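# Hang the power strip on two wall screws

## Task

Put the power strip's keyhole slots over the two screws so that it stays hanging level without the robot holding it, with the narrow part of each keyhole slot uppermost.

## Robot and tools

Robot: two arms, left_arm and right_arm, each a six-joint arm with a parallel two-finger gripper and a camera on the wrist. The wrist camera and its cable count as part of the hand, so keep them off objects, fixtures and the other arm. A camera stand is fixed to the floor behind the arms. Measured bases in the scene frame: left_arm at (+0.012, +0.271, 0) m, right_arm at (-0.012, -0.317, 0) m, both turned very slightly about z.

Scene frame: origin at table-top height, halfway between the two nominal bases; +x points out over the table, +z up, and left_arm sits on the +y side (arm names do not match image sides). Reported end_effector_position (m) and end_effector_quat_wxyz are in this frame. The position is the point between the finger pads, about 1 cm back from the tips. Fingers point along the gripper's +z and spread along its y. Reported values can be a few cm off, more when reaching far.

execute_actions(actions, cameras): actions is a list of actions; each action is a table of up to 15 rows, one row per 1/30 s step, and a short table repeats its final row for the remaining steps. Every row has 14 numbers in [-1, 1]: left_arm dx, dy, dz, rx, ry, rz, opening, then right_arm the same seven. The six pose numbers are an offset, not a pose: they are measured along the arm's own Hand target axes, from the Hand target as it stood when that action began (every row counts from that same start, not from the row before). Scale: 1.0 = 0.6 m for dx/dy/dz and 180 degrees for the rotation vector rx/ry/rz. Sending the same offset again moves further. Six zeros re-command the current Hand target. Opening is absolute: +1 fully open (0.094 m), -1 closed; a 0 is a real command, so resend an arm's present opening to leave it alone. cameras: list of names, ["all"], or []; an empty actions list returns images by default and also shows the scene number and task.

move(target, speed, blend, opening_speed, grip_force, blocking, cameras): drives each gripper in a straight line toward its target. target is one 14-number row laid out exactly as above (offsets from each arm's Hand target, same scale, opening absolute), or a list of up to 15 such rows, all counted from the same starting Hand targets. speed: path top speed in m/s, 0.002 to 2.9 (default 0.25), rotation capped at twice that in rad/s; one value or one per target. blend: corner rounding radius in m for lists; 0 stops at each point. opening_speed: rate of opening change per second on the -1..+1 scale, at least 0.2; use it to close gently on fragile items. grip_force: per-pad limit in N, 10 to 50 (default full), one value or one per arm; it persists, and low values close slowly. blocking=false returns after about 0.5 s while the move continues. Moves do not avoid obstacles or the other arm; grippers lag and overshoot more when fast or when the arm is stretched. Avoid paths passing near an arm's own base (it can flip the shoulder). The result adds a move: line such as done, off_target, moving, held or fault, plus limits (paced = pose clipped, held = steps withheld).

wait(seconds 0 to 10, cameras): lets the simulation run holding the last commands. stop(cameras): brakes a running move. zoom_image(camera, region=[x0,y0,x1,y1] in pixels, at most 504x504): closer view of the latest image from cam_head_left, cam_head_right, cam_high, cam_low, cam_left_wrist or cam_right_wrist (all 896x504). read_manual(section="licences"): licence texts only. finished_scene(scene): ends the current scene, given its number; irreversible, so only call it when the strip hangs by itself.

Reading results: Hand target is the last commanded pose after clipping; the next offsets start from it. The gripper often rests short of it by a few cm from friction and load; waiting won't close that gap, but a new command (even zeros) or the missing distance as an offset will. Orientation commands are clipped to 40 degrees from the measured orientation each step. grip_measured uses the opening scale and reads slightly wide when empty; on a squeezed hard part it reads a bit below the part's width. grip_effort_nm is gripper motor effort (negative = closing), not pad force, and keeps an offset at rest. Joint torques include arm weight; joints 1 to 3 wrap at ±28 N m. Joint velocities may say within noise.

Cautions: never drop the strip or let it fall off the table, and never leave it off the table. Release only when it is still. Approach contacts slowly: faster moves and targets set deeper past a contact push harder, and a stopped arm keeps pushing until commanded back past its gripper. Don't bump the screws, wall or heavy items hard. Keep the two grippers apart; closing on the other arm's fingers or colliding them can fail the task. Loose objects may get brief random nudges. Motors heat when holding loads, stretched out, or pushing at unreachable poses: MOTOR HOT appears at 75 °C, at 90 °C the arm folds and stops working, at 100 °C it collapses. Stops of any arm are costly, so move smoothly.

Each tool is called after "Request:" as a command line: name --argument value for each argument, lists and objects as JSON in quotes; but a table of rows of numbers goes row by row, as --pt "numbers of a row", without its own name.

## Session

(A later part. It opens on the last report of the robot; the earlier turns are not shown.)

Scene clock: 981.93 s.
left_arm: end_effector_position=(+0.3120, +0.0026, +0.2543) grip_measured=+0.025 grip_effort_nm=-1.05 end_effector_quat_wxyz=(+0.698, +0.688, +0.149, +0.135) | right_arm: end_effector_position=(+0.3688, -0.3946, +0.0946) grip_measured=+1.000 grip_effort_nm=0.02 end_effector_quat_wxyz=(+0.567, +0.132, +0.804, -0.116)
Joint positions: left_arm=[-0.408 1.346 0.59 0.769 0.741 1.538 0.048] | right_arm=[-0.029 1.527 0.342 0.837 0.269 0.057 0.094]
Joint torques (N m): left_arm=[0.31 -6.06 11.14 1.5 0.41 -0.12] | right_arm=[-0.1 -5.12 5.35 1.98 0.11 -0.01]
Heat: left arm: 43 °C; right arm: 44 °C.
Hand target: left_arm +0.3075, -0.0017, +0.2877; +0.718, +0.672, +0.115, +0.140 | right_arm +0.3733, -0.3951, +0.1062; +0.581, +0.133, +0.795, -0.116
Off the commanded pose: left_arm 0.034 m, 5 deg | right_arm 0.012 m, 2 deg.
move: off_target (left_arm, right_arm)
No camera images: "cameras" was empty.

Request:
move --target '[0.0047,-0.001,0.033,0,0,0.01,-0.4,0,0,0,0,0,0,1]' --cameras '[]' --speed 0.04

Scene clock: 987.43 s.
left_arm: end_effector_position=(+0.3165, -0.0034, +0.2633) grip_measured=+0.025 grip_effort_nm=-1.05 end_effector_quat_wxyz=(+0.701, +0.686, +0.133, +0.144) | right_arm: end_effector_position=(+0.3688, -0.3946, +0.0946) grip_measured=+1.000 grip_effort_nm=0.02 end_effector_quat_wxyz=(+0.567, +0.132, +0.804, -0.116)
Joint positions: left_arm=[-0.417 1.368 0.63 0.769 0.741 1.561 0.048] | right_arm=[-0.029 1.527 0.342 0.837 0.269 0.057 0.094]
Joint torques (N m): left_arm=[-2.22 -3.18 12.27 1.58 -0.06 0.01] | right_arm=[-0.01 -5.08 5.45 1.97 0.1 -0.03]
Heat: left arm: 43 °C; right arm: 44 °C.
Hand target: left_arm +0.3172, -0.0192, +0.2885; +0.715, +0.674, +0.105, +0.151 | right_arm +0.3733, -0.3951, +0.1062; +0.581, +0.133, +0.795, -0.116
Off the commanded pose: left_arm 0.030 m, 4 deg | right_arm 0.012 m, 2 deg.
move: off_target (left_arm, right_arm)
No camera images: "cameras" was empty.

Request:
move --target '[-0.009,0.0138,0.0023,0,0,0,-0.4,0,0,0,0,0,0,1]' --cameras '[]' --speed 0.03

Scene clock: 994.70 s.
left_arm: end_effector_position=(+0.3170, -0.0031, +0.2633) grip_measured=+0.025 grip_effort_nm=-1.05 end_effector_quat_wxyz=(+0.700, +0.686, +0.134, +0.146) | right_arm: end_effector_position=(+0.3688, -0.3946, +0.0946) grip_measured=+1.000 grip_effort_nm=0.02 end_effector_quat_wxyz=(+0.567, +0.132, +0.804, -0.116)
Joint positions: left_arm=[-0.417 1.368 0.63 0.769 0.737 1.561 0.048] | right_arm=[-0.029 1.527 0.342 0.837 0.269 0.057 0.094]
Joint torques (N m): left_arm=[-3.47 -5.42 12.89 1.14 -0.2 -0.04] | right_arm=[-0.03 -5.09 5.42 1.96 0.11 0.03]
Heat: left arm: 43 °C; right arm: 44 °C.
Hand target: left_arm +0.3120, -0.0220, +0.2966; +0.715, +0.674, +0.105, +0.151 | right_arm +0.3733, -0.3951, +0.1062; +0.581, +0.133, +0.795, -0.116
Off the commanded pose: left_arm 0.039 m, 4 deg | right_arm 0.012 m, 2 deg.
move: off_target (left_arm, right_arm)
No camera images: "cameras" was empty.

Request:
move --target '[-0.005,0.018,-0.003,0,0,0,-0.4,0,0,0,0,0,0,1]' --cameras '["cam_head_left"]' --speed 0.03

Scene clock: 998.40 s.
left_arm: end_effector_position=(+0.3154, -0.0037, +0.2647) grip_measured=+0.025 grip_effort_nm=-1.05 end_effector_quat_wxyz=(+0.692, +0.694, +0.139, +0.143) | right_arm: end_effector_position=(+0.3688, -0.3946, +0.0946) grip_measured=+1.000 grip_effort_nm=0.02 end_effector_quat_wxyz=(+0.567, +0.132, +0.804, -0.116)
Joint positions: left_arm=[-0.423 1.342 0.647 0.693 0.728 1.578 0.048] | right_arm=[-0.029 1.527 0.342 0.837 0.269 0.057 0.094]
Joint torques (N m): left_arm=[-3.37 -6.3 13.07 1.39 -0.11 -0.21] | right_arm=[-0.05 -5 5.48 1.97 0.06 -0.01]
Heat: left arm: 43 °C; right arm: 44 °C.
Hand target: left_arm +0.3078, -0.0209, +0.3070; +0.715, +0.674, +0.105, +0.151 | right_arm +0.3733, -0.3951, +0.1062; +0.581, +0.133, +0.795, -0.116
Off the commanded pose: left_arm 0.046 m, 5 deg | right_arm 0.012 m, 2 deg.
move: off_target (left_arm, right_arm)
Images, in order (width x height): cam_head_left 896x504.

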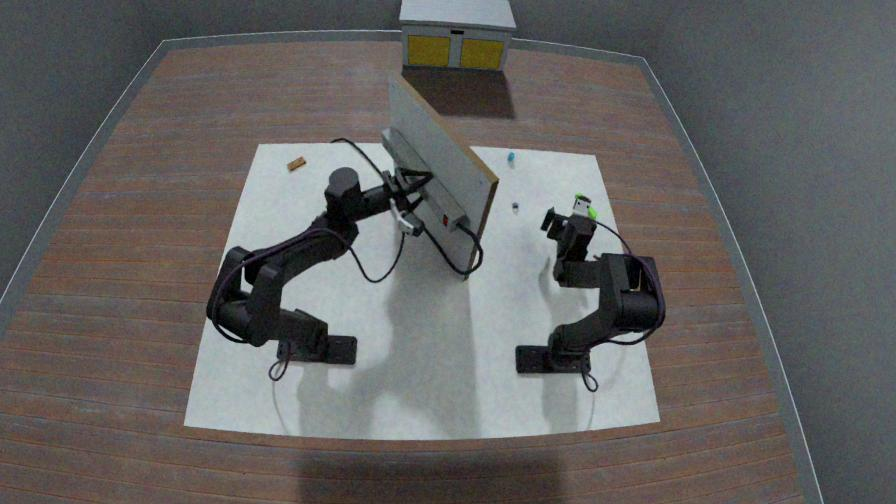

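Request:
move --target '[0.006,-0.002,-0.018,0,0,0,-0.4,0,0,0,0,0,0,1]' --cameras '[]' --speed 0.04

Scene clock: 1017.33 s.
left_arm: end_effector_position=(+0.3153, -0.0035, +0.2644) grip_measured=+0.025 grip_effort_nm=-1.05 end_effector_quat_wxyz=(+0.691, +0.694, +0.140, +0.143) | right_arm: end_effector_position=(+0.3688, -0.3946, +0.0946) grip_measured=+1.000 grip_effort_nm=0.02 end_effector_quat_wxyz=(+0.567, +0.132, +0.804, -0.116)
Joint positions: left_arm=[-0.423 1.34 0.647 0.689 0.727 1.578 0.048] | right_arm=[-0.029 1.527 0.342 0.837 0.269 0.057 0.094]
Joint torques (N m): left_arm=[-0.64 -7.06 11.75 1.5 0.31 -0.18] | right_arm=[-0.03 -4.93 5.33 1.96 0.06 0.01]
Heat: left arm: 43 °C; right arm: 44 °C.
Hand target: left_arm +0.3074, -0.0096, +0.3053; +0.715, +0.674, +0.105, +0.151 | right_arm +0.3733, -0.3951, +0.1062; +0.581, +0.133, +0.795, -0.116
Off the commanded pose: left_arm 0.042 m, 6 deg | right_arm 0.012 m, 2 deg.
move: off_target (left_arm, right_arm)
No camera images: "cameras" was empty.

Request:
move --target '[-0.016,0.002,-0.002,0,0,0,-0.4,0,0,0,0,0,0,1]' --cameras '[]' --speed 0.04

Scene clock: 1024.53 s.
left_arm: end_effector_position=(+0.3068, -0.0074, +0.2741) grip_measured=+0.025 grip_effort_nm=-1.05 end_effector_quat_wxyz=(+0.697, +0.690, +0.129, +0.145) | right_arm: end_effector_position=(+0.3688, -0.3946, +0.0946) grip_measured=+1.000 grip_effort_nm=0.02 end_effector_quat_wxyz=(+0.567, +0.132, +0.804, -0.116)
Joint positions: left_arm=[-0.445 1.311 0.647 0.683 0.719 1.578 0.048] | right_arm=[-0.029 1.527 0.342 0.837 0.269 0.057 0.094]
Joint torques (N m): left_arm=[-1.05 -7.17 10.39 1.37 0.11 -0.17] | right_arm=[-0.12 -5.08 5.39 1.98 0.06 0.01]
Heat: left arm: 43 °C; right arm: 44 °C.
Hand target: left_arm +0.2979, -0.0119, +0.3059; +0.715, +0.674, +0.105, +0.151 | right_arm +0.3733, -0.3951, +0.1062; +0.581, +0.133, +0.795, -0.116
Off the commanded pose: left_arm 0.033 m, 4 deg | right_arm 0.012 m, 2 deg.
move: off_target (left_arm, right_arm)
No camera images: "cameras" was empty.

Request:
move --target '[0.0165,0.0,-0.0048,0,0,-0.005,-0.4,0,0,0,0,0,0,1]' --cameras '[]' --speed 0.04

Scene clock: 1038.20 s.
left_arm: end_effector_position=(+0.3114, -0.0019, +0.2741) grip_measured=+0.025 grip_effort_nm=-1.05 end_effector_quat_wxyz=(+0.696, +0.689, +0.134, +0.150) | right_arm: end_effector_position=(+0.3688, -0.3946, +0.0946) grip_measured=+1.000 grip_effort_nm=0.02 end_effector_quat_wxyz=(+0.567, +0.132, +0.804, -0.116)
Joint positions: left_arm=[-0.425 1.311 0.647 0.683 0.724 1.578 0.048] | right_arm=[-0.029 1.527 0.342 0.837 0.269 0.057 0.094]
Joint torques (N m): left_arm=[0.17 -5.75 11.54 1.42 0.42 -0.39] | right_arm=[-0.05 -5.01 5.45 1.97 0.1 0.04]
Heat: left arm: 42 °C; right arm: 44 °C.
Hand target: left_arm +0.3061, -0.0057, +0.3062; +0.716, +0.673, +0.110, +0.146 | right_arm +0.3733, -0.3951, +0.1062; +0.581, +0.133, +0.795, -0.116
Off the commanded pose: left_arm 0.033 m, 4 deg | right_arm 0.012 m, 2 deg.
move: off_target (left_arm, right_arm)
No camera images: "cameras" was empty.

Request:
move --target '[0,0,0,0,0,-0.01,-0.4,0,0,0,0,0,0,1]' --cameras '[]' --speed 0.04

Scene clock: 1048.90 s.
left_arm: end_effector_position=(+0.3114, -0.0019, +0.2741) grip_measured=+0.025 grip_effort_nm=-1.05 end_effector_quat_wxyz=(+0.698, +0.688, +0.141, +0.142) | right_arm: end_effector_position=(+0.3688, -0.3946, +0.0946) grip_measured=+1.000 grip_effort_nm=0.02 end_effector_quat_wxyz=(+0.567, +0.132, +0.804, -0.116)
Joint positions: left_arm=[-0.425 1.311 0.647 0.683 0.724 1.556 0.048] | right_arm=[-0.029 1.527 0.342 0.837 0.269 0.057 0.094]
Joint torques (N m): left_arm=[0.28 -5.7 11.47 1.41 0.45 -0.5] | right_arm=[-0.06 -5.15 5.39 1.97 0.08 0.02]
Heat: left arm: 43 °C; right arm: 44 °C.
Hand target: left_arm +0.3061, -0.0057, +0.3062; +0.719, +0.672, +0.121, +0.134 | right_arm +0.3733, -0.3951, +0.1062; +0.581, +0.133, +0.795, -0.116
Off the commanded pose: left_arm 0.033 m, 4 deg | right_arm 0.012 m, 2 deg.
move: off_target (left_arm, right_arm)
No camera images: "cameras" was empty.

Request:
move --target '[0.002,-0.001,0.0135,0,0,0,-0.4,0,0,0,0,0,0,1]' --cameras '[]' --speed 0.03

Scene clock: 1053.40 s.
left_arm: end_effector_position=(+0.3142, -0.0032, +0.2812) grip_measured=+0.025 grip_effort_nm=-1.05 end_effector_quat_wxyz=(+0.701, +0.684, +0.137, +0.146) | right_arm: end_effector_position=(+0.3688, -0.3946, +0.0946) grip_measured=+1.000 grip_effort_nm=0.02 end_effector_quat_wxyz=(+0.567, +0.132, +0.804, -0.116)
Joint positions: left_arm=[-0.425 1.317 0.669 0.683 0.724 1.555 0.048] | right_arm=[-0.029 1.527 0.342 0.837 0.269 0.057 0.094]
Joint torques (N m): left_arm=[-1.06 -4.07 11.59 1.47 0.24 -0.47] | right_arm=[-0.02 -5.14 5.45 1.97 0.09 0.03]
Heat: left arm: 43 °C; right arm: 44 °C.
Hand target: left_arm +0.3102, -0.0128, +0.3062; +0.719, +0.672, +0.120, +0.135 | right_arm +0.3733, -0.3951, +0.1062; +0.581, +0.133, +0.795, -0.116
Off the commanded pose: left_arm 0.027 m, 3 deg | right_arm 0.012 m, 2 deg.
move: off_target (left_arm, right_arm)
No camera images: "cameras" was empty.

Request:
move --pt "-0.0055 0.001 -0.013 0 0 0 -0.4 0 0 0 0 0 0 1" --pt "-0.006 -0.049 -0.0163 0 0 0 -0.4 0 0 0 0 0 0 1" --pt "-0.0056 -0.0118 -0.0139 0 0 0 -0.4 0 0 0 0 0 0 1" --cameras '[]' --speed 0.04

Scene clock: 1065.53 s.
left_arm: end_effector_position=(+0.3113, -0.0019, +0.2587) grip_measured=+0.025 grip_effort_nm=-1.05 end_effector_quat_wxyz=(+0.694, +0.691, +0.147, +0.136) | right_arm: end_effector_position=(+0.3688, -0.3946, +0.0946) grip_measured=+1.000 grip_effort_nm=0.02 end_effector_quat_wxyz=(+0.567, +0.132, +0.804, -0.116)
Joint positions: left_arm=[-0.425 1.335 0.613 0.723 0.725 1.554 0.048] | right_arm=[-0.029 1.527 0.342 0.837 0.269 0.057 0.094]
Joint torques (N m): left_arm=[-0.24 -7.23 11.7 1.4 0.37 -0.48] | right_arm=[-0.02 -5.07 5.42 1.97 0.09 0.04]
Heat: left arm: 44 °C; right arm: 44 °C.
Hand target: left_arm +0.3043, -0.0067, +0.2985; +0.719, +0.672, +0.120, +0.134 | right_arm +0.3733, -0.3951, +0.1062; +0.581, +0.133, +0.795, -0.116
Off the commanded pose: left_arm 0.041 m, 5 deg | right_arm 0.012 m, 2 deg.
move: off_target (left_arm, right_arm)
No camera images: "cameras" was empty.

Request:
move --target '[0.0,0.0125,0.001,0,0,0.003,-0.4,0,0,0,0,0,0,1]' --cameras '[]' --speed 0.04

Scene clock: 1071.07 s.
left_arm: end_effector_position=(+0.3127, -0.0025, +0.2678) grip_measured=+0.025 grip_effort_nm=-1.05 end_effector_quat_wxyz=(+0.695, +0.690, +0.146, +0.138) | right_arm: end_effector_position=(+0.3688, -0.3946, +0.0946) grip_measured=+1.000 grip_effort_nm=0.02 end_effector_quat_wxyz=(+0.567, +0.132, +0.804, -0.116)
Joint positions: left_arm=[-0.425 1.325 0.641 0.691 0.725 1.554 0.048] | right_arm=[-0.029 1.527 0.342 0.837 0.269 0.057 0.094]
Joint torques (N m): left_arm=[-0.31 -7.2 11.4 1.34 0.35 -0.37] | right_arm=[-0.13 -5.01 5.46 1.97 0.09 0]
Heat: left arm: 44 °C; right arm: 44 °C.
Hand target: left_arm +0.3042, -0.0068, +0.3060; +0.718, +0.672, +0.117, +0.138 | right_arm +0.3733, -0.3951, +0.1062; +0.581, +0.133, +0.795, -0.116
Off the commanded pose: left_arm 0.039 m, 5 deg | right_arm 0.012 m, 2 deg.
move: off_target (left_arm, right_arm)
No camera images: "cameras" was empty.

Request:
move --target '[0.002,-0.001,0.018,0,0,0.003,-0.4,0,0,0,0,0,0,1]' --cameras '[]' --speed 0.03

Scene clock: 1075.13 s.
left_arm: end_effector_position=(+0.3120, -0.0062, +0.2761) grip_measured=+0.025 grip_effort_nm=-1.05 end_effector_quat_wxyz=(+0.700, +0.687, +0.137, +0.140) | right_arm: end_effector_position=(+0.3688, -0.3946, +0.0946) grip_measured=+1.000 grip_effort_nm=0.02 end_effector_quat_wxyz=(+0.567, +0.132, +0.804, -0.116)
Joint positions: left_arm=[-0.434 1.325 0.661 0.689 0.725 1.554 0.048] | right_arm=[-0.029 1.527 0.342 0.837 0.269 0.057 0.094]
Joint torques (N m): left_arm=[-1.35 -4.45 12.07 1.44 0.08 -0.24] | right_arm=[-0.06 -5.12 5.38 1.94 0.09 0.01]
Heat: left arm: 44 °C; right arm: 44 °C.
Hand target: left_arm +0.3092, -0.0165, +0.3062; +0.717, +0.673, +0.114, +0.141 | right_arm +0.3733, -0.3951, +0.1062; +0.581, +0.133, +0.795, -0.116
Off the commanded pose: left_arm 0.032 m, 4 deg | right_arm 0.012 m, 2 deg.
move: off_target (left_arm, right_arm)
No camera images: "cameras" was empty.

Request:
move --target '[0.001,-0.001,0.015,0,0,0,-0.4,0,0,0,0,0,0,1]' --cameras '["cam_left_wrist"]' --speed 0.03

Scene clock: 1079.33 s.
left_arm: end_effector_position=(+0.3127, -0.0062, +0.2763) grip_measured=+0.025 grip_effort_nm=-1.05 end_effector_quat_wxyz=(+0.700, +0.687, +0.138, +0.141) | right_arm: end_effector_position=(+0.3688, -0.3946, +0.0946) grip_measured=+1.000 grip_effort_nm=0.02 end_effector_quat_wxyz=(+0.567, +0.132, +0.804, -0.116)
Joint positions: left_arm=[-0.434 1.326 0.662 0.689 0.722 1.554 0.048] | right_arm=[-0.029 1.527 0.342 0.837 0.269 0.057 0.094]
Joint torques (N m): left_arm=[-2.78 -2.92 13.56 1.52 -0.12 -0.23] | right_arm=[-0.09 -4.93 5.3 1.98 0.05 0.06]
Heat: left arm: 45 °C; right arm: 44 °C.
Hand target: left_arm +0.3130, -0.0247, +0.3062; +0.717, +0.673, +0.114, +0.141 | right_arm +0.3733, -0.3951, +0.1062; +0.581, +0.133, +0.795, -0.116
Off the commanded pose: left_arm 0.035 m, 4 deg | right_arm 0.012 m, 2 deg.
move: off_target (left_arm, right_arm)
Images, in order (width x height): cam_left_wrist 896x504.

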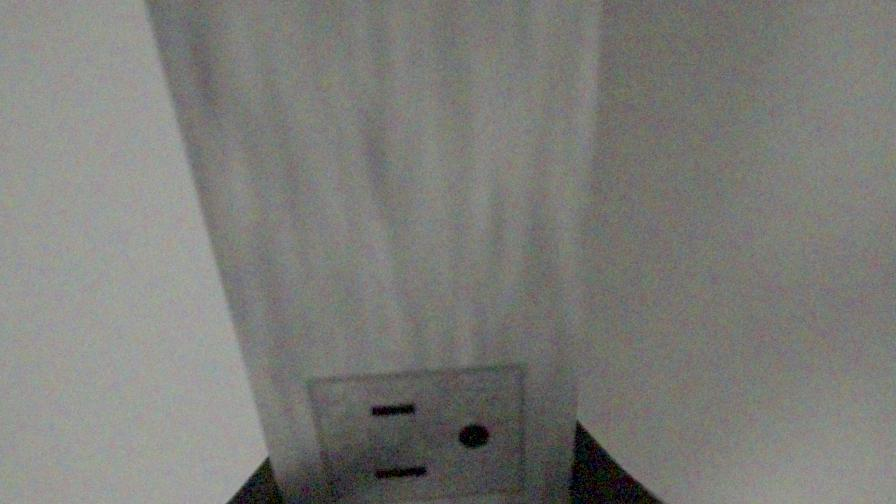

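Request:
move --pt "-0.004 0.002 -0.032 0 0 0 -0.4 0 0 0 0 0 0 1" --pt "-0.004 -0.1 -0.038 0 0 0 -0.4 0 0 0 0 0 0 1" --pt "-0.004 -0.085 -0.037 0 0 0 -0.4 0 0 0 0 0 0 1" --cameras '["cam_left_wrist"]' --speed 0.05

Scene clock: 1126.27 s.
left_arm: end_effector_position=(+0.3103, -0.0052, +0.2264) grip_measured=+0.025 grip_effort_nm=-1.05 end_effector_quat_wxyz=(+0.695, +0.692, +0.144, +0.132) | right_arm: end_effector_position=(+0.3688, -0.3946, +0.0946) grip_measured=+1.000 grip_effort_nm=0.02 end_effector_quat_wxyz=(+0.567, +0.132, +0.804, -0.116)
Joint positions: left_arm=[-0.432 1.434 0.538 0.895 0.728 1.554 0.048] | right_arm=[-0.029 1.527 0.342 0.837 0.269 0.057 0.094]
Joint torques (N m): left_arm=[0.18 -6.13 7.86 1.98 0.3 -0.26] | right_arm=[-0.08 -5.11 5.34 1.99 0.1 0]
Heat: left arm: 46 °C; right arm: 44 °C.
Hand target: left_arm +0.3054, -0.0077, +0.2538; +0.717, +0.673, +0.114, +0.141 | right_arm +0.3733, -0.3951, +0.1062; +0.581, +0.133, +0.795, -0.116
Off the commanded pose: left_arm 0.028 m, 5 deg | right_arm 0.012 m, 2 deg.
move: off_target (left_arm, right_arm)
Images, in order (width x height): cam_left_wrist 896x504.

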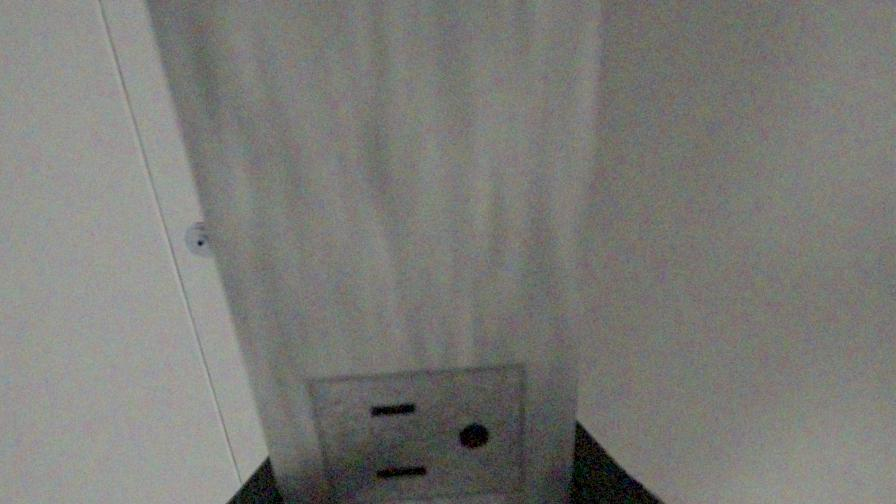

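Request:
zoom_image --camera "cam_left_wrist" --region '[80, 0, 200, 120]'

Request:
zoom_image --camera "cam_left_wrist" --region '[150, 190, 270, 310]'

Request:
zoom_image --camera "cam_left_wrist" --region '[190, 360, 310, 480]'

Request:
zoom_image --camera "cam_left_wrist" --region '[520, 0, 640, 120]'

Request:
zoom_image --camera "cam_left_wrist" --region '[500, 330, 620, 450]'

Scaled by 4.200.

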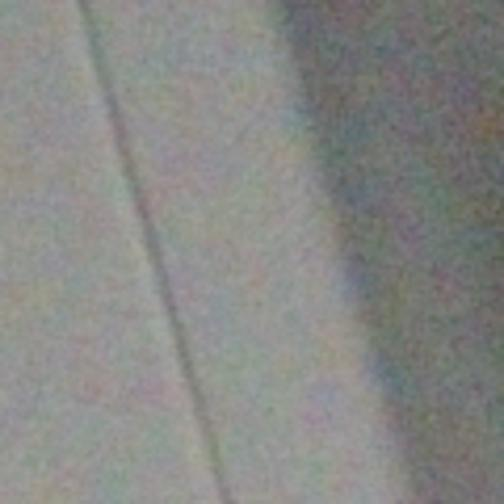

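Scaled by 4.200.

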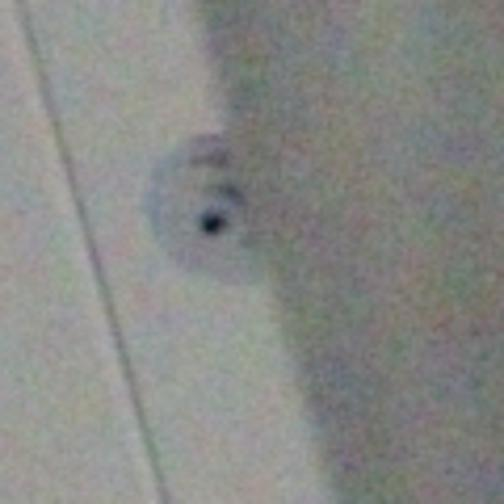

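Scaled by 4.200.

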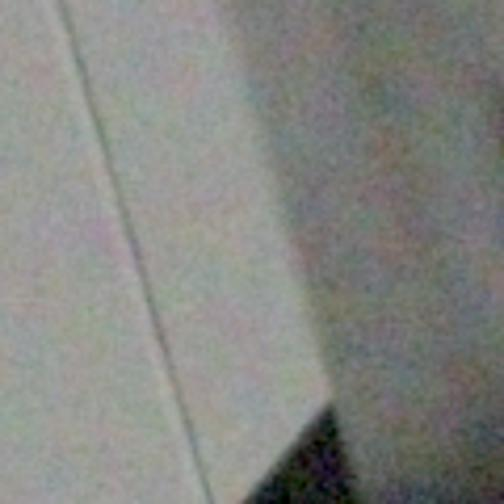

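Scaled by 4.200.

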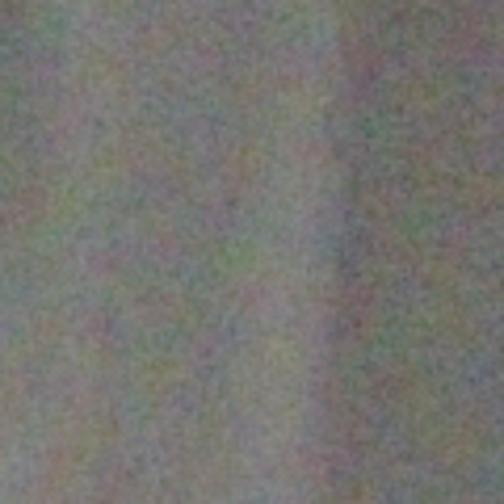

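Scaled by 4.200.

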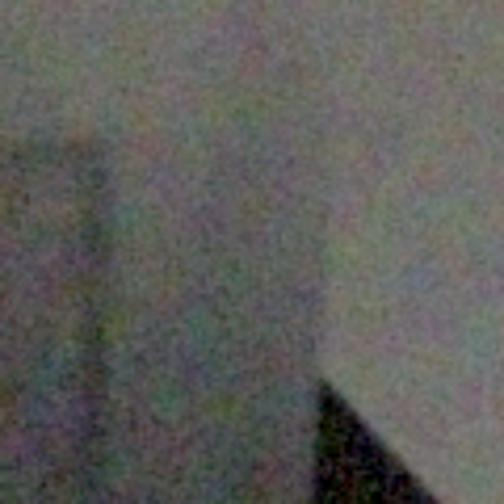

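Request:
move --pt "-0.002 0.002 -0.008 0 0 0 -0.4 0 0 0 0 0 0 1" --pt "-0.0018 0.087 0.0015 0 0 0 -0.4 0 0 0 0 0 0 1" --cameras '[]' --speed 0.05

Scene clock: 1161.80 s.
left_arm: end_effector_position=(+0.3102, -0.0019, +0.2693) grip_measured=+0.025 grip_effort_nm=-1.05 end_effector_quat_wxyz=(+0.696, +0.690, +0.143, +0.138) | right_arm: end_effector_position=(+0.3688, -0.3946, +0.0946) grip_measured=+1.000 grip_effort_nm=0.02 end_effector_quat_wxyz=(+0.567, +0.132, +0.804, -0.116)
Joint positions: left_arm=[-0.425 1.314 0.636 0.688 0.728 1.554 0.048] | right_arm=[-0.029 1.527 0.342 0.837 0.269 0.057 0.094]
Joint torques (N m): left_arm=[-0.28 -6.98 11.38 1.38 0.3 -0.26] | right_arm=[-0.12 -5.12 5.41 1.99 0.11 0.01]
Heat: left arm: 45 °C; right arm: 44 °C.
Hand target: left_arm +0.3021, -0.0060, +0.3059; +0.717, +0.673, +0.114, +0.141 | right_arm +0.3733, -0.3951, +0.1062; +0.581, +0.133, +0.795, -0.116
Off the commanded pose: left_arm 0.038 m, 5 deg | right_arm 0.012 m, 2 deg.
move: off_target (left_arm, right_arm)
No camera images: "cameras" was empty.

Request:
move --target '[0.002,-0.003,0.022,0,-0.007,0,-0.4,0,0,0,0,0,0,1]' --cameras '[]' --speed 0.03

Scene clock: 1166.97 s.
left_arm: end_effector_position=(+0.3124, -0.0052, +0.2798) grip_measured=+0.025 grip_effort_nm=-1.05 end_effector_quat_wxyz=(+0.702, +0.685, +0.134, +0.142) | right_arm: end_effector_position=(+0.3688, -0.3946, +0.0946) grip_measured=+1.000 grip_effort_nm=0.02 end_effector_quat_wxyz=(+0.567, +0.132, +0.804, -0.116)
Joint positions: left_arm=[-0.429 1.322 0.667 0.688 0.73 1.554 0.048] | right_arm=[-0.029 1.527 0.342 0.837 0.269 0.057 0.094]
Joint torques (N m): left_arm=[-1.37 -3.49 12.1 1.54 0.29 -0.23] | right_arm=[0.02 -5.05 5.38 1.95 0.09 0]
Heat: left arm: 45 °C; right arm: 44 °C.
Hand target: left_arm +0.3080, -0.0180, +0.3051; +0.719, +0.674, +0.106, +0.134 | right_arm +0.3733, -0.3951, +0.1062; +0.581, +0.133, +0.795, -0.116
Off the commanded pose: left_arm 0.029 m, 4 deg | right_arm 0.012 m, 2 deg.
move: off_target (left_arm, right_arm)
No camera images: "cameras" was empty.

Request:
move --target '[0,-0.02,0.003,0,0,0,-0.4,0,0,0,0,0,0,1]' --cameras '[]' --speed 0.03

Request:
move --target '[0,-0.01,0.002,0,0,0,-0.4,0,0,0,0,0,0,1]' --cameras '[]' --speed 0.03

Scene clock: 1172.73 s.
left_arm: end_effector_position=(+0.3137, -0.0052, +0.2789) grip_measured=+0.025 grip_effort_nm=-1.05 end_effector_quat_wxyz=(+0.703, +0.685, +0.132, +0.142) | right_arm: end_effector_position=(+0.3688, -0.3946, +0.0946) grip_measured=+1.000 grip_effort_nm=0.02 end_effector_quat_wxyz=(+0.567, +0.132, +0.804, -0.116)
Joint positions: left_arm=[-0.425 1.332 0.667 0.704 0.739 1.554 0.048] | right_arm=[-0.029 1.527 0.342 0.837 0.269 0.057 0.094]
Joint torques (N m): left_arm=[-2.25 -2.03 9.91 1.94 0.12 -0.22] | right_arm=[-0.09 -5.22 5.33 1.99 0.1 -0.02]
Heat: left arm: 46 °C; right arm: 44 °C.
Hand target: left_arm +0.3092, -0.0203, +0.2932; +0.719, +0.674, +0.106, +0.134 | right_arm +0.3733, -0.3951, +0.1062; +0.581, +0.133, +0.795, -0.116
Off the commanded pose: left_arm 0.021 m, 4 deg | right_arm 0.012 m, 2 deg.
move: off_target (left_arm, right_arm)
No camera images: "cameras" was empty.

Scene clock: 1173.73 s.
left_arm: end_effector_position=(+0.3141, -0.0049, +0.2785) grip_measured=+0.025 grip_effort_nm=-1.05 end_effector_quat_wxyz=(+0.706, +0.683, +0.127, +0.140) | right_arm: end_effector_position=(+0.3688, -0.3946, +0.0946) grip_measured=+1.000 grip_effort_nm=0.02 end_effector_quat_wxyz=(+0.567, +0.132, +0.804, -0.116)
Joint positions: left_arm=[-0.419 1.343 0.666 0.725 0.754 1.549 0.048] | right_arm=[-0.029 1.527 0.342 0.837 0.269 0.057 0.094]
Joint torques (N m): left_arm=[-2.86 -1.76 8.81 2.02 -0.11 -0.16] | right_arm=[-0.01 -5.23 5.35 1.98 0.07 0.01]
Heat: left arm: 46 °C; right arm: 44 °C.
Hand target: left_arm +0.3099, -0.0218, +0.2873; +0.719, +0.674, +0.106, +0.134 | right_arm +0.3733, -0.3951, +0.1062; +0.581, +0.133, +0.795, -0.116
Off the commanded pose: left_arm 0.019 m, 3 deg | right_arm 0.012 m, 2 deg.
move: off_target (left_arm, right_arm)
No camera images: "cameras" was empty.

Request:
move --target '[-0.004,-0.013,0.002,0.008,0,0,-0.4,0,0,0,0,0,0,1]' --cameras '["cam_left_wrist"]' --speed 0.03

Scene clock: 1179.93 s.
left_arm: end_effector_position=(+0.3141, -0.0049, +0.2785) grip_measured=+0.025 grip_effort_nm=-1.05 end_effector_quat_wxyz=(+0.705, +0.683, +0.127, +0.140) | right_arm: end_effector_position=(+0.3688, -0.3946, +0.0946) grip_measured=+1.000 grip_effort_nm=0.02 end_effector_quat_wxyz=(+0.567, +0.132, +0.804, -0.116)
Joint positions: left_arm=[-0.419 1.343 0.666 0.725 0.754 1.55 0.048] | right_arm=[-0.029 1.527 0.342 0.837 0.269 0.057 0.094]
Joint torques (N m): left_arm=[-3.64 -1.72 8.42 1.71 -0.22 0.11] | right_arm=[0.05 -5.03 5.44 1.96 0.09 0.01]
Heat: left arm: 46 °C; right arm: 44 °C.
Hand target: left_arm +0.3085, -0.0241, +0.2796; +0.710, +0.683, +0.108, +0.133 | right_arm +0.3733, -0.3951, +0.1062; +0.581, +0.133, +0.795, -0.116
Off the commanded pose: left_arm 0.020 m, 2 deg | right_arm 0.012 m, 2 deg.
move: off_target (left_arm, right_arm)
Images, in order (width x height): cam_left_wrist 896x504.

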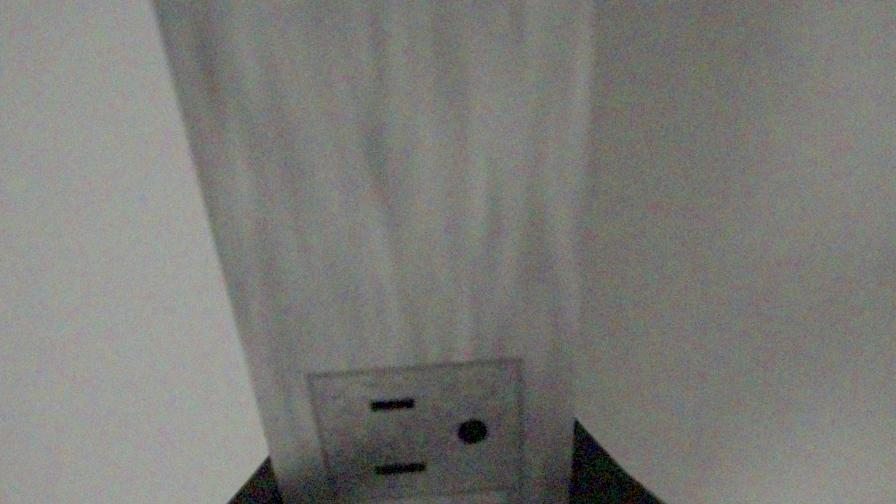

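Request:
move --target '[0.002,-0.008,-0.008,0,0,0,-0.4,0,0,0,0,0,0,1]' --cameras '[]' --speed 0.03

Request:
move --target '[-0.002,-0.008,0,0,0,0,-0.4,0,0,0,0,0,0,1]' --cameras '[]' --speed 0.03

Scene clock: 1187.97 s.
left_arm: end_effector_position=(+0.3138, -0.0048, +0.2781) grip_measured=+0.025 grip_effort_nm=-1.05 end_effector_quat_wxyz=(+0.708, +0.681, +0.124, +0.143) | right_arm: end_effector_position=(+0.3688, -0.3946, +0.0946) grip_measured=+1.000 grip_effort_nm=0.02 end_effector_quat_wxyz=(+0.567, +0.132, +0.804, -0.116)
Joint positions: left_arm=[-0.419 1.348 0.658 0.748 0.754 1.55 0.048] | right_arm=[-0.029 1.527 0.342 0.837 0.269 0.057 0.094]
Joint torques (N m): left_arm=[-2.55 -1.96 7.36 1.74 -0.04 0.1] | right_arm=[-0.12 -5.05 5.49 1.95 0.1 0.01]
Heat: left arm: 46 °C; right arm: 44 °C.
Hand target: left_arm +0.3082, -0.0194, +0.2746; +0.710, +0.683, +0.108, +0.133 | right_arm +0.3733, -0.3951, +0.1062; +0.581, +0.133, +0.795, -0.116
Off the commanded pose: left_arm 0.016 m, 2 deg | right_arm 0.012 m, 2 deg.
move: off_target (left_arm, right_arm)
No camera images: "cameras" was empty.

Scene clock: 1188.97 s.
left_arm: end_effector_position=(+0.3138, -0.0048, +0.2772) grip_measured=+0.025 grip_effort_nm=-1.05 end_effector_quat_wxyz=(+0.711, +0.677, +0.119, +0.147) | right_arm: end_effector_position=(+0.3688, -0.3946, +0.0946) grip_measured=+1.000 grip_effort_nm=0.02 end_effector_quat_wxyz=(+0.567, +0.132, +0.804, -0.116)
Joint positions: left_arm=[-0.419 1.357 0.647 0.783 0.754 1.55 0.048] | right_arm=[-0.029 1.527 0.342 0.837 0.269 0.057 0.094]
Joint torques (N m): left_arm=[-2.73 -2.13 7.04 1.56 -0.08 0.1] | right_arm=[-0.03 -5.15 5.29 1.97 0.11 0]
Heat: left arm: 46 °C; right arm: 44 °C.
Hand target: left_arm +0.3072, -0.0199, +0.2697; +0.710, +0.683, +0.108, +0.133 | right_arm +0.3733, -0.3951, +0.1062; +0.581, +0.133, +0.795, -0.116
Off the commanded pose: left_arm 0.018 m, 2 deg | right_arm 0.012 m, 2 deg.
move: off_target (left_arm, right_arm)
No camera images: "cameras" was empty.

Request:
move --target '[0.0,0.005,0.012,0.02,0,0,-0.4,0,0,0,0,0,0,1]' --cameras '[]' --speed 0.03

Scene clock: 1196.23 s.
left_arm: end_effector_position=(+0.3142, -0.0063, +0.2735) grip_measured=+0.025 grip_effort_nm=-1.05 end_effector_quat_wxyz=(+0.698, +0.690, +0.115, +0.154) | right_arm: end_effector_position=(+0.3688, -0.3946, +0.0946) grip_measured=+1.000 grip_effort_nm=0.02 end_effector_quat_wxyz=(+0.567, +0.132, +0.804, -0.116)
Joint positions: left_arm=[-0.425 1.346 0.662 0.712 0.745 1.603 0.048] | right_arm=[-0.029 1.527 0.342 0.837 0.269 0.057 0.094]
Joint torques (N m): left_arm=[-3.75 -2.95 11.23 0.55 -0.18 0.11] | right_arm=[-0.05 -5.11 5.49 1.96 0.1 0]
Heat: left arm: 45 °C; right arm: 44 °C.
Hand target: left_arm +0.3095, -0.0266, +0.2731; +0.688, +0.705, +0.112, +0.129 | right_arm +0.3733, -0.3951, +0.1062; +0.581, +0.133, +0.795, -0.116
Off the commanded pose: left_arm 0.021 m, 4 deg | right_arm 0.012 m, 2 deg.
move: off_target (left_arm, right_arm)
No camera images: "cameras" was empty.

Request:
move --target '[0.0,0.003,0.002,0.0,0,-0.018,-0.4,0,0,0,0,0,0,1]' --cameras '[]' --speed 0.03

Scene clock: 1200.90 s.
left_arm: end_effector_position=(+0.3140, -0.0062, +0.2735) grip_measured=+0.025 grip_effort_nm=-1.05 end_effector_quat_wxyz=(+0.698, +0.690, +0.117, +0.153) | right_arm: end_effector_position=(+0.3688, -0.3946, +0.0946) grip_measured=+1.000 grip_effort_nm=0.02 end_effector_quat_wxyz=(+0.567, +0.132, +0.804, -0.116)
Joint positions: left_arm=[-0.425 1.345 0.662 0.71 0.745 1.601 0.048] | right_arm=[-0.029 1.527 0.342 0.837 0.269 0.057 0.094]
Joint torques (N m): left_arm=[-3.92 -2.93 11.73 0.54 -0.23 -0.52] | right_arm=[-0.06 -5.23 5.49 1.99 0.11 -0.01]
Heat: left arm: 46 °C; right arm: 44 °C.
Hand target: left_arm +0.3098, -0.0278, +0.2748; +0.692, +0.702, +0.132, +0.109 | right_arm +0.3733, -0.3951, +0.1062; +0.581, +0.133, +0.795, -0.116
Off the commanded pose: left_arm 0.022 m, 5 deg | right_arm 0.012 m, 2 deg.
move: off_target (left_arm, right_arm)
No camera images: "cameras" was empty.

Request:
move --target '[0.0,0.0,0.003,0.0,0,-0.015,-0.4,0,0,0,0,0,0,1]' --cameras '["cam_left_wrist"]' --speed 0.03

Scene clock: 1205.10 s.
left_arm: end_effector_position=(+0.3141, -0.0061, +0.2735) grip_measured=+0.025 grip_effort_nm=-1.05 end_effector_quat_wxyz=(+0.698, +0.690, +0.119, +0.151) | right_arm: end_effector_position=(+0.3688, -0.3946, +0.0946) grip_measured=+1.000 grip_effort_nm=0.02 end_effector_quat_wxyz=(+0.567, +0.132, +0.804, -0.116)
Joint positions: left_arm=[-0.425 1.345 0.662 0.71 0.744 1.596 0.048] | right_arm=[-0.029 1.527 0.342 0.837 0.269 0.057 0.094]
Joint torques (N m): left_arm=[-4.38 -2.45 11.92 0.58 -0.26 -1.02] | right_arm=[-0.13 -4.92 5.37 1.95 0.1 0]
Heat: left arm: 46 °C; right arm: 44 °C.
Hand target: left_arm +0.3105, -0.0295, +0.2748; +0.694, +0.698, +0.148, +0.093 | right_arm +0.3733, -0.3951, +0.1062; +0.581, +0.133, +0.795, -0.116
Off the commanded pose: left_arm 0.024 m, 8 deg | right_arm 0.012 m, 2 deg.
move: off_target (left_arm, right_arm)
Images, in order (width x height): cam_left_wrist 896x504.

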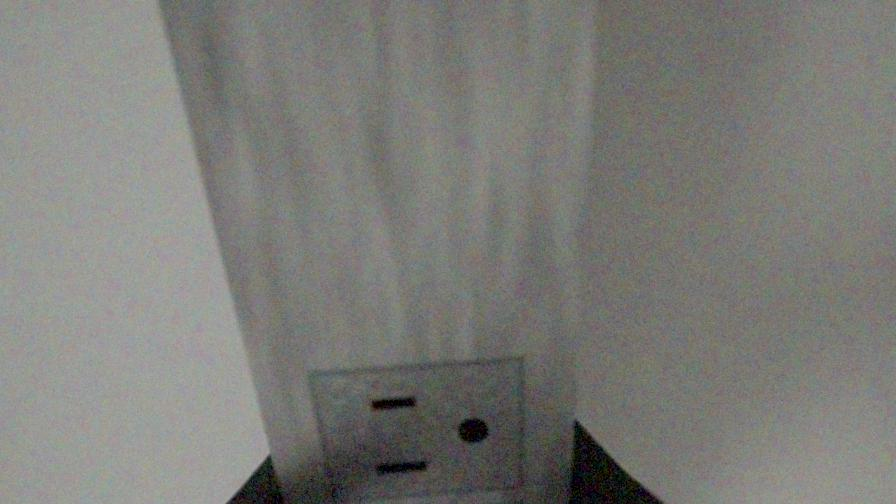

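Request:
move --target '[0.002,0.0,-0.014,0.0,0,0.0,-0.4,0,0,0,0,0,0,1]' --cameras '[]' --speed 0.03

Scene clock: 1210.87 s.
left_arm: end_effector_position=(+0.3139, -0.0060, +0.2736) grip_measured=+0.025 grip_effort_nm=-1.05 end_effector_quat_wxyz=(+0.698, +0.690, +0.119, +0.151) | right_arm: end_effector_position=(+0.3688, -0.3946, +0.0946) grip_measured=+1.000 grip_effort_nm=0.02 end_effector_quat_wxyz=(+0.567, +0.132, +0.804, -0.116)
Joint positions: left_arm=[-0.425 1.343 0.662 0.707 0.744 1.595 0.048] | right_arm=[-0.029 1.527 0.342 0.837 0.269 0.057 0.094]
Joint torques (N m): left_arm=[-2.63 -3.73 10.81 0.56 -0.03 -1.02] | right_arm=[0.02 -5.12 5.42 1.97 0.09 -0.02]
Heat: left arm: 46 °C; right arm: 44 °C.
Hand target: left_arm +0.3088, -0.0212, +0.2749; +0.694, +0.698, +0.148, +0.093 | right_arm +0.3733, -0.3951, +0.1062; +0.581, +0.133, +0.795, -0.116
Off the commanded pose: left_arm 0.016 m, 7 deg | right_arm 0.012 m, 2 deg.
move: off_target (left_arm, right_arm)
No camera images: "cameras" was empty.

Request:
move --target '[0.002,0.0,-0.014,0.0,0,0.0,-0.4,0,0,0,0,0,0,1]' --cameras '[]' --speed 0.03

Scene clock: 1215.63 s.
left_arm: end_effector_position=(+0.3122, -0.0069, +0.2706) grip_measured=+0.025 grip_effort_nm=-1.05 end_effector_quat_wxyz=(+0.697, +0.692, +0.132, +0.132) | right_arm: end_effector_position=(+0.3688, -0.3946, +0.0946) grip_measured=+1.000 grip_effort_nm=0.02 end_effector_quat_wxyz=(+0.567, +0.132, +0.804, -0.116)
Joint positions: left_arm=[-0.426 1.342 0.662 0.689 0.751 1.561 0.048] | right_arm=[-0.029 1.527 0.342 0.837 0.269 0.057 0.094]
Joint torques (N m): left_arm=[-0.69 -5.12 9.74 0.64 0.22 -0.62] | right_arm=[-0.16 -5.09 5.39 1.97 0.08 0.01]
Heat: left arm: 46 °C; right arm: 44 °C.
Hand target: left_arm +0.3071, -0.0129, +0.2749; +0.694, +0.698, +0.148, +0.093 | right_arm +0.3733, -0.3951, +0.1062; +0.581, +0.133, +0.795, -0.116
Off the commanded pose: left_arm 0.009 m, 5 deg | right_arm 0.012 m, 2 deg.
move: off_target (left_arm, right_arm)
No camera images: "cameras" was empty.

Request:
move --target '[0.004,0.006,0.018,0.0,0,0.008,-0.4,0,0,0,0,0,0,1]' --cameras '[]' --speed 0.03

Scene clock: 1222.27 s.
left_arm: end_effector_position=(+0.3137, -0.0070, +0.2715) grip_measured=+0.025 grip_effort_nm=-1.05 end_effector_quat_wxyz=(+0.695, +0.694, +0.134, +0.131) | right_arm: end_effector_position=(+0.3688, -0.3946, +0.0946) grip_measured=+1.000 grip_effort_nm=0.02 end_effector_quat_wxyz=(+0.567, +0.132, +0.804, -0.116)
Joint positions: left_arm=[-0.425 1.342 0.675 0.668 0.751 1.566 0.048] | right_arm=[-0.029 1.527 0.342 0.837 0.269 0.057 0.094]
Joint torques (N m): left_arm=[-2.21 -2.73 12.11 0.78 -0.03 -0.39] | right_arm=[-0.12 -5.08 5.34 1.96 0.13 0.02]
Heat: left arm: 46 °C; right arm: 44 °C.
Hand target: left_arm +0.3132, -0.0222, +0.2781; +0.693, +0.700, +0.140, +0.102 | right_arm +0.3733, -0.3951, +0.1062; +0.581, +0.133, +0.795, -0.116
Off the commanded pose: left_arm 0.017 m, 3 deg | right_arm 0.012 m, 2 deg.
move: off_target (left_arm, right_arm)
No camera images: "cameras" was empty.

Request:
move --target '[0.0,0.01,0.0,0.0,0,0.0,-0.4,0,0,0,0,0,0,1]' --cameras '[]' --speed 0.03

Request:
move --target '[0.0,0.01,0.0,0.0,0,0.0,-0.4,0,0,0,0,0,0,1]' --cameras '[]' --speed 0.03

Request:
move --target '[0.0,0.01,0.0,0.0,0,0.0,-0.4,0,0,0,0,0,0,1]' --cameras '[]' --speed 0.03

Scene clock: 1232.03 s.
left_arm: end_effector_position=(+0.3140, -0.0070, +0.2717) grip_measured=+0.025 grip_effort_nm=-1.05 end_effector_quat_wxyz=(+0.692, +0.697, +0.133, +0.128) | right_arm: end_effector_position=(+0.3688, -0.3946, +0.0946) grip_measured=+1.000 grip_effort_nm=0.02 end_effector_quat_wxyz=(+0.567, +0.132, +0.804, -0.116)
Joint positions: left_arm=[-0.422 1.34 0.685 0.643 0.76 1.572 0.048] | right_arm=[-0.029 1.527 0.342 0.837 0.269 0.057 0.094]
Joint torques (N m): left_arm=[-2.39 -3.32 12.7 0.81 -0.11 -0.47] | right_arm=[-0.12 -5.08 5.42 1.96 0.12 0.02]
Heat: left arm: 47 °C; right arm: 44 °C.
Hand target: left_arm +0.3136, -0.0222, +0.2841; +0.693, +0.700, +0.140, +0.102 | right_arm +0.3733, -0.3951, +0.1062; +0.581, +0.133, +0.795, -0.116
Off the commanded pose: left_arm 0.020 m, 3 deg | right_arm 0.012 m, 2 deg.
move: off_target (left_arm, right_arm)
No camera images: "cameras" was empty.

Scene clock: 1233.13 s.
left_arm: end_effector_position=(+0.3139, -0.0069, +0.2714) grip_measured=+0.025 grip_effort_nm=-1.05 end_effector_quat_wxyz=(+0.687, +0.703, +0.136, +0.125) | right_arm: end_effector_position=(+0.3688, -0.3946, +0.0946) grip_measured=+1.000 grip_effort_nm=0.02 end_effector_quat_wxyz=(+0.567, +0.132, +0.804, -0.116)
Joint positions: left_arm=[-0.422 1.332 0.698 0.601 0.76 1.583 0.048] | right_arm=[-0.029 1.527 0.342 0.837 0.269 0.057 0.094]
Joint torques (N m): left_arm=[-2.37 -3.33 13.24 0.96 -0.08 -0.56] | right_arm=[-0.12 -5.15 5.53 2 0.09 0]
Heat: left arm: 47 °C; right arm: 44 °C.
Hand target: left_arm +0.3139, -0.0222, +0.2901; +0.693, +0.700, +0.140, +0.102 | right_arm +0.3733, -0.3951, +0.1062; +0.581, +0.133, +0.795, -0.116
Off the commanded pose: left_arm 0.024 m, 3 deg | right_arm 0.012 m, 2 deg.
move: off_target (left_arm, right_arm)
No camera images: "cameras" was empty.

Scene clock: 1234.23 s.
left_arm: end_effector_position=(+0.3139, -0.0068, +0.2720) grip_measured=+0.025 grip_effort_nm=-1.05 end_effector_quat_wxyz=(+0.682, +0.707, +0.138, +0.122) | right_arm: end_effector_position=(+0.3688, -0.3946, +0.0946) grip_measured=+1.000 grip_effort_nm=0.02 end_effector_quat_wxyz=(+0.567, +0.132, +0.804, -0.116)
Joint positions: left_arm=[-0.42 1.326 0.713 0.559 0.763 1.593 0.048] | right_arm=[-0.029 1.527 0.342 0.837 0.269 0.057 0.094]
Joint torques (N m): left_arm=[-2.33 -3.43 13.61 1.09 -0.07 -0.7] | right_arm=[-0.16 -5.12 5.45 1.98 0.07 0.01]
Heat: left arm: 47 °C; right arm: 44 °C.
Hand target: left_arm +0.3142, -0.0222, +0.2961; +0.693, +0.700, +0.140, +0.102 | right_arm +0.3733, -0.3951, +0.1062; +0.581, +0.133, +0.795, -0.116
Off the commanded pose: left_arm 0.029 m, 3 deg | right_arm 0.012 m, 2 deg.
move: off_target (left_arm, right_arm)
No camera images: "cameras" was empty.

Request:
move --target '[0.0,-0.028,0.02,-0.005,0,0.0,-0.4,0,0,0,0,0,0,1]' --cameras '["cam_left_wrist","cam_head_left"]' --speed 0.03

Scene clock: 1243.10 s.
left_arm: end_effector_position=(+0.3142, -0.0075, +0.2716) grip_measured=+0.025 grip_effort_nm=-1.05 end_effector_quat_wxyz=(+0.685, +0.707, +0.132, +0.120) | right_arm: end_effector_position=(+0.3688, -0.3946, +0.0946) grip_measured=+1.000 grip_effort_nm=0.02 end_effector_quat_wxyz=(+0.567, +0.132, +0.804, -0.116)
Joint positions: left_arm=[-0.417 1.337 0.713 0.577 0.776 1.593 0.048] | right_arm=[-0.029 1.527 0.342 0.837 0.269 0.057 0.094]
Joint torques (N m): left_arm=[-4.85 -0.08 10.63 1.98 -0.6 -0.78] | right_arm=[0.08 -4.98 5.55 1.99 0.11 0.03]
Heat: left arm: 47 °C; right arm: 44 °C.
Hand target: left_arm +0.3174, -0.0335, +0.2791; +0.698, +0.695, +0.139, +0.103 | right_arm +0.3733, -0.3951, +0.1062; +0.581, +0.133, +0.795, -0.116
Off the commanded pose: left_arm 0.027 m, 3 deg | right_arm 0.012 m, 2 deg.
move: off_target (left_arm, right_arm)
Images, in order (width x height): cam_head_left 896x504, cam_left_wrist 896x504.

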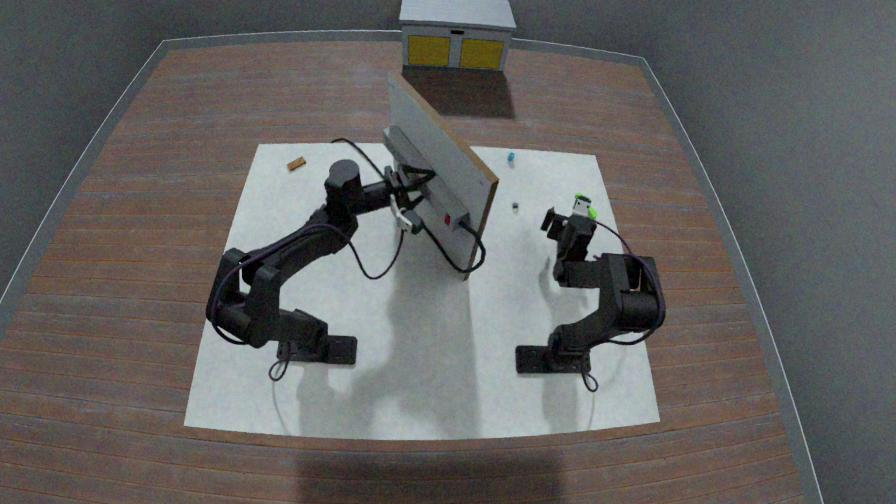

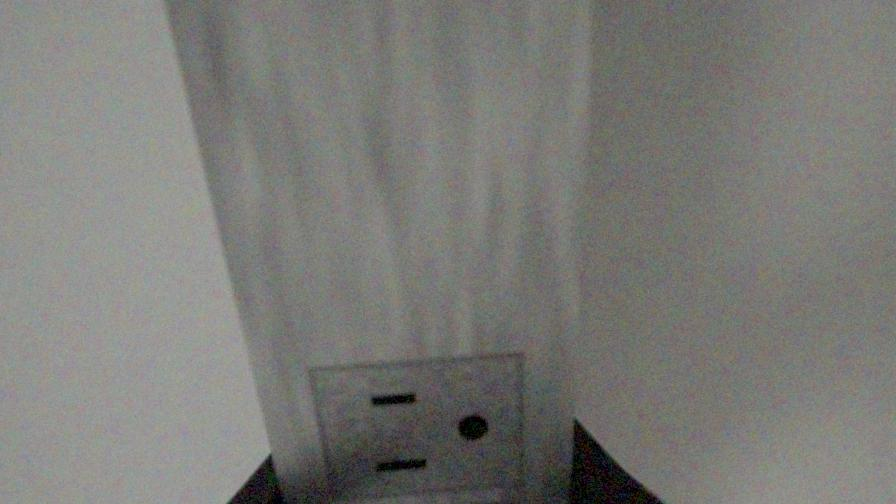

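Request:
zoom_image --camera "cam_head_left" --region '[370, 110, 510, 250]'

Scaled by 3.600.

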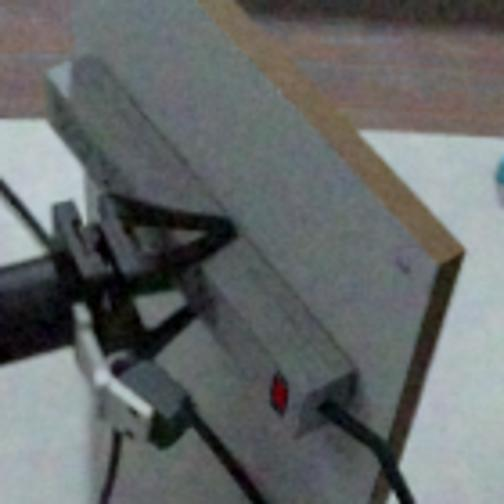

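Request:
move --pt "-0.0085 -0.001 -0.052 0 0 0 -0.4 0 0 0 0 0 0 1" --pt "-0.006 -0.0505 -0.0517 -0.0231 0.0037 0.0247 -0.4 0 0 0 0 0 0 1" --pt "-0.0108 0.0442 -0.052 -0.0231 0.0037 0.0247 -0.4 0 0 0 0 0 0 1" --cameras '[]' --speed 0.05

Scene clock: 1327.87 s.
left_arm: end_effector_position=(+0.3085, -0.0015, +0.2699) grip_measured=+0.025 grip_effort_nm=-1.05 end_effector_quat_wxyz=(+0.697, +0.691, +0.131, +0.136) | right_arm: end_effector_position=(+0.3688, -0.3946, +0.0946) grip_measured=+1.000 grip_effort_nm=0.02 end_effector_quat_wxyz=(+0.567, +0.132, +0.804, -0.116)
Joint positions: left_arm=[-0.415 1.317 0.639 0.691 0.758 1.567 0.048] | right_arm=[-0.029 1.527 0.342 0.837 0.269 0.057 0.094]
Joint torques (N m): left_arm=[-0.61 -7.09 11.23 1.34 0.11 -0.42] | right_arm=[-0.08 -5.15 5.31 1.97 0.07 -0.01]
Heat: left arm: 46 °C; right arm: 44 °C.
Hand target: left_arm +0.3020, -0.0060, +0.3060; +0.718, +0.673, +0.112, +0.139 | right_arm +0.3733, -0.3951, +0.1062; +0.581, +0.133, +0.795, -0.116
Off the commanded pose: left_arm 0.037 m, 4 deg | right_arm 0.012 m, 2 deg.
move: off_target (left_arm, right_arm)
No camera images: "cameras" was empty.

Request:
move --target '[0.003,-0.003,0.022,0,0,-0.003,-0.4,0,0,0,0,0,0,1]' --cameras '[]' --speed 0.03

Scene clock: 1333.20 s.
left_arm: end_effector_position=(+0.3085, -0.0067, +0.2778) grip_measured=+0.025 grip_effort_nm=-1.05 end_effector_quat_wxyz=(+0.701, +0.688, +0.127, +0.140) | right_arm: end_effector_position=(+0.3688, -0.3946, +0.0946) grip_measured=+1.000 grip_effort_nm=0.02 end_effector_quat_wxyz=(+0.567, +0.132, +0.804, -0.116)
Joint positions: left_arm=[-0.434 1.319 0.659 0.689 0.739 1.566 0.048] | right_arm=[-0.029 1.527 0.342 0.837 0.269 0.057 0.094]
Joint torques (N m): left_arm=[-1.42 -3.82 12.22 1.48 -0.03 -0.48] | right_arm=[-0.03 -5.11 5.45 1.98 0.1 0.01]
Heat: left arm: 47 °C; right arm: 44 °C.
Hand target: left_arm +0.3084, -0.0178, +0.3052; +0.718, +0.673, +0.115, +0.136 | right_arm +0.3733, -0.3951, +0.1062; +0.581, +0.133, +0.795, -0.116
Off the commanded pose: left_arm 0.030 m, 3 deg | right_arm 0.012 m, 2 deg.
move: off_target (left_arm, right_arm)
No camera images: "cameras" was empty.

Request:
move --target '[0.0197,0.0,0.005,0,0,0,-0.4,0,0,0,0,0,0,1]' --cameras '[]' --speed 0.015

Scene clock: 1339.50 s.
left_arm: end_effector_position=(+0.3110, -0.0069, +0.2777) grip_measured=+0.025 grip_effort_nm=-1.05 end_effector_quat_wxyz=(+0.702, +0.690, +0.118, +0.130) | right_arm: end_effector_position=(+0.3688, -0.3946, +0.0946) grip_measured=+1.000 grip_effort_nm=0.02 end_effector_quat_wxyz=(+0.567, +0.132, +0.804, -0.116)
Joint positions: left_arm=[-0.417 1.342 0.679 0.689 0.783 1.565 0.048] | right_arm=[-0.029 1.527 0.342 0.837 0.269 0.057 0.094]
Joint torques (N m): left_arm=[-0.83 -2.66 13.19 1.59 -0.26 -0.53] | right_arm=[0.01 -5.11 5.42 1.97 0.09 0.02]
Heat: left arm: 48 °C; right arm: 44 °C.
Hand target: left_arm +0.3205, -0.0164, +0.3056; +0.718, +0.673, +0.115, +0.136 | right_arm +0.3733, -0.3951, +0.1062; +0.581, +0.133, +0.795, -0.116
Off the commanded pose: left_arm 0.031 m, 3 deg | right_arm 0.012 m, 2 deg.
move: off_target (left_arm, right_arm)
No camera images: "cameras" was empty.

Request:
move --pt "-0.0125 0 0.018 0 0 0 -0.4 0 0 0 0 0 0 1" --pt "-0.0125 0.0167 0.018 0 0 0.006 -0.4 0 0 0 0 0 0 1" --pt "-0.0208 0 0.018 0 0 0 -0.4 0 0 0 0 0 0 1" --pt "-0.0125 -0.0167 0.018 0 0 -0.006 -0.4 0 0 0 0 0 0 1" --pt "-0.0042 0 0.018 0 0 0 -0.4 0 0 0 0 0 0 1" --pt "-0.0125 0.0167 0.02 0 0 -0.006 -0.4 0 0 0 0 0 0 1" --pt "-0.0208 0 0.02 0 0 0 -0.4 0 0 0 0 0 0 1" --pt "-0.0125 -0.0167 0.02 0 0 0.006 -0.4 0 0 0 0 0 0 1" --pt "-0.0125 0 0.02 0 0 0 -0.4 0 0 0 0 0 0 1" --cameras '["cam_left_wrist"]' --speed 0.04 --blend 0.004

Scene clock: 1355.07 s.
left_arm: end_effector_position=(+0.3112, -0.0074, +0.2771) grip_measured=+0.025 grip_effort_nm=-1.05 end_effector_quat_wxyz=(+0.701, +0.691, +0.119, +0.129) | right_arm: end_effector_position=(+0.3688, -0.3946, +0.0946) grip_measured=+1.000 grip_effort_nm=0.02 end_effector_quat_wxyz=(+0.567, +0.132, +0.804, -0.116)
Joint positions: left_arm=[-0.419 1.343 0.681 0.686 0.781 1.565 0.048] | right_arm=[-0.029 1.527 0.342 0.837 0.269 0.057 0.094]
Joint torques (N m): left_arm=[-4.26 -2.28 13.7 1.6 -0.78 -0.49] | right_arm=[-0.09 -5.04 5.5 2 0.11 0.03]
Heat: left arm: 50 °C; right arm: 44 °C.
Hand target: left_arm +0.3176, -0.0303, +0.3063; +0.718, +0.673, +0.115, +0.136 | right_arm +0.3733, -0.3951, +0.1062; +0.581, +0.133, +0.795, -0.116
Off the commanded pose: left_arm 0.038 m, 3 deg | right_arm 0.012 m, 2 deg.
move: off_target (left_arm, right_arm)
Images, in order (width x height): cam_left_wrist 896x504.

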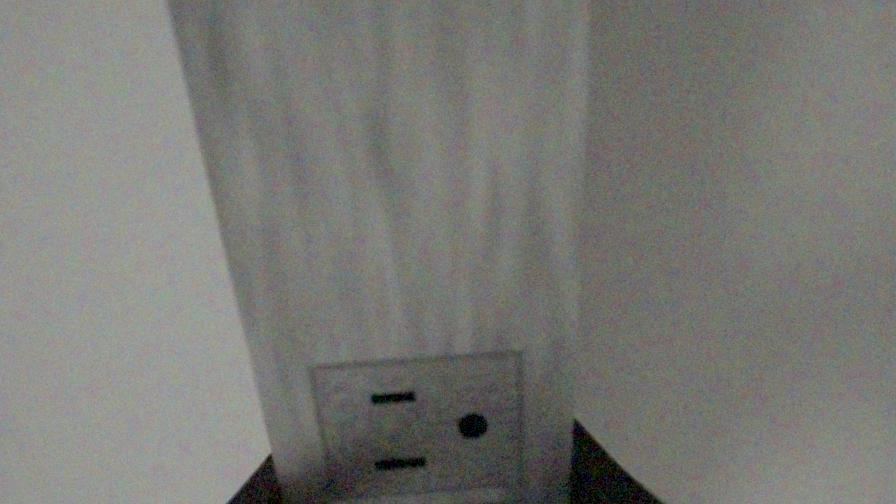

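Request:
move --pt "-0.003 0 0 0 0.014 0 -0.4 0 0 0 0 0 0 1" --pt "-0.003 0 0 0 0.014 -0.022 -0.4 0 0 0 0 0 0 1" --cameras '["cam_left_wrist"]' --speed 0.02

Scene clock: 1367.63 s.
left_arm: end_effector_position=(+0.3110, -0.0075, +0.2781) grip_measured=+0.025 grip_effort_nm=-1.05 end_effector_quat_wxyz=(+0.701, +0.691, +0.124, +0.131) | right_arm: end_effector_position=(+0.3688, -0.3946, +0.0946) grip_measured=+1.000 grip_effort_nm=0.02 end_effector_quat_wxyz=(+0.567, +0.132, +0.804, -0.116)
Joint positions: left_arm=[-0.423 1.335 0.681 0.676 0.768 1.562 0.048] | right_arm=[-0.029 1.527 0.342 0.837 0.269 0.057 0.094]
Joint torques (N m): left_arm=[-5.67 -3.28 12.49 1.55 -1.28 -1.19] | right_arm=[-0.16 -5 5.52 1.97 0.08 0.02]
Heat: left arm: 49 °C; right arm: 44 °C.
Hand target: left_arm +0.3160, -0.0309, +0.3062; +0.720, +0.665, +0.154, +0.125 | right_arm +0.3733, -0.3951, +0.1062; +0.581, +0.133, +0.795, -0.116
Off the commanded pose: left_arm 0.037 m, 5 deg | right_arm 0.012 m, 2 deg.
move: off_target (left_arm, right_arm)
Images, in order (width x height): cam_left_wrist 896x504.

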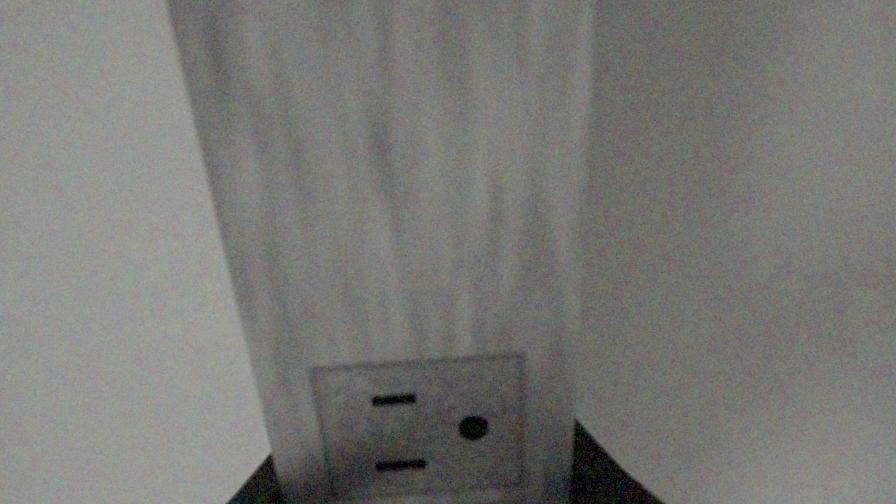

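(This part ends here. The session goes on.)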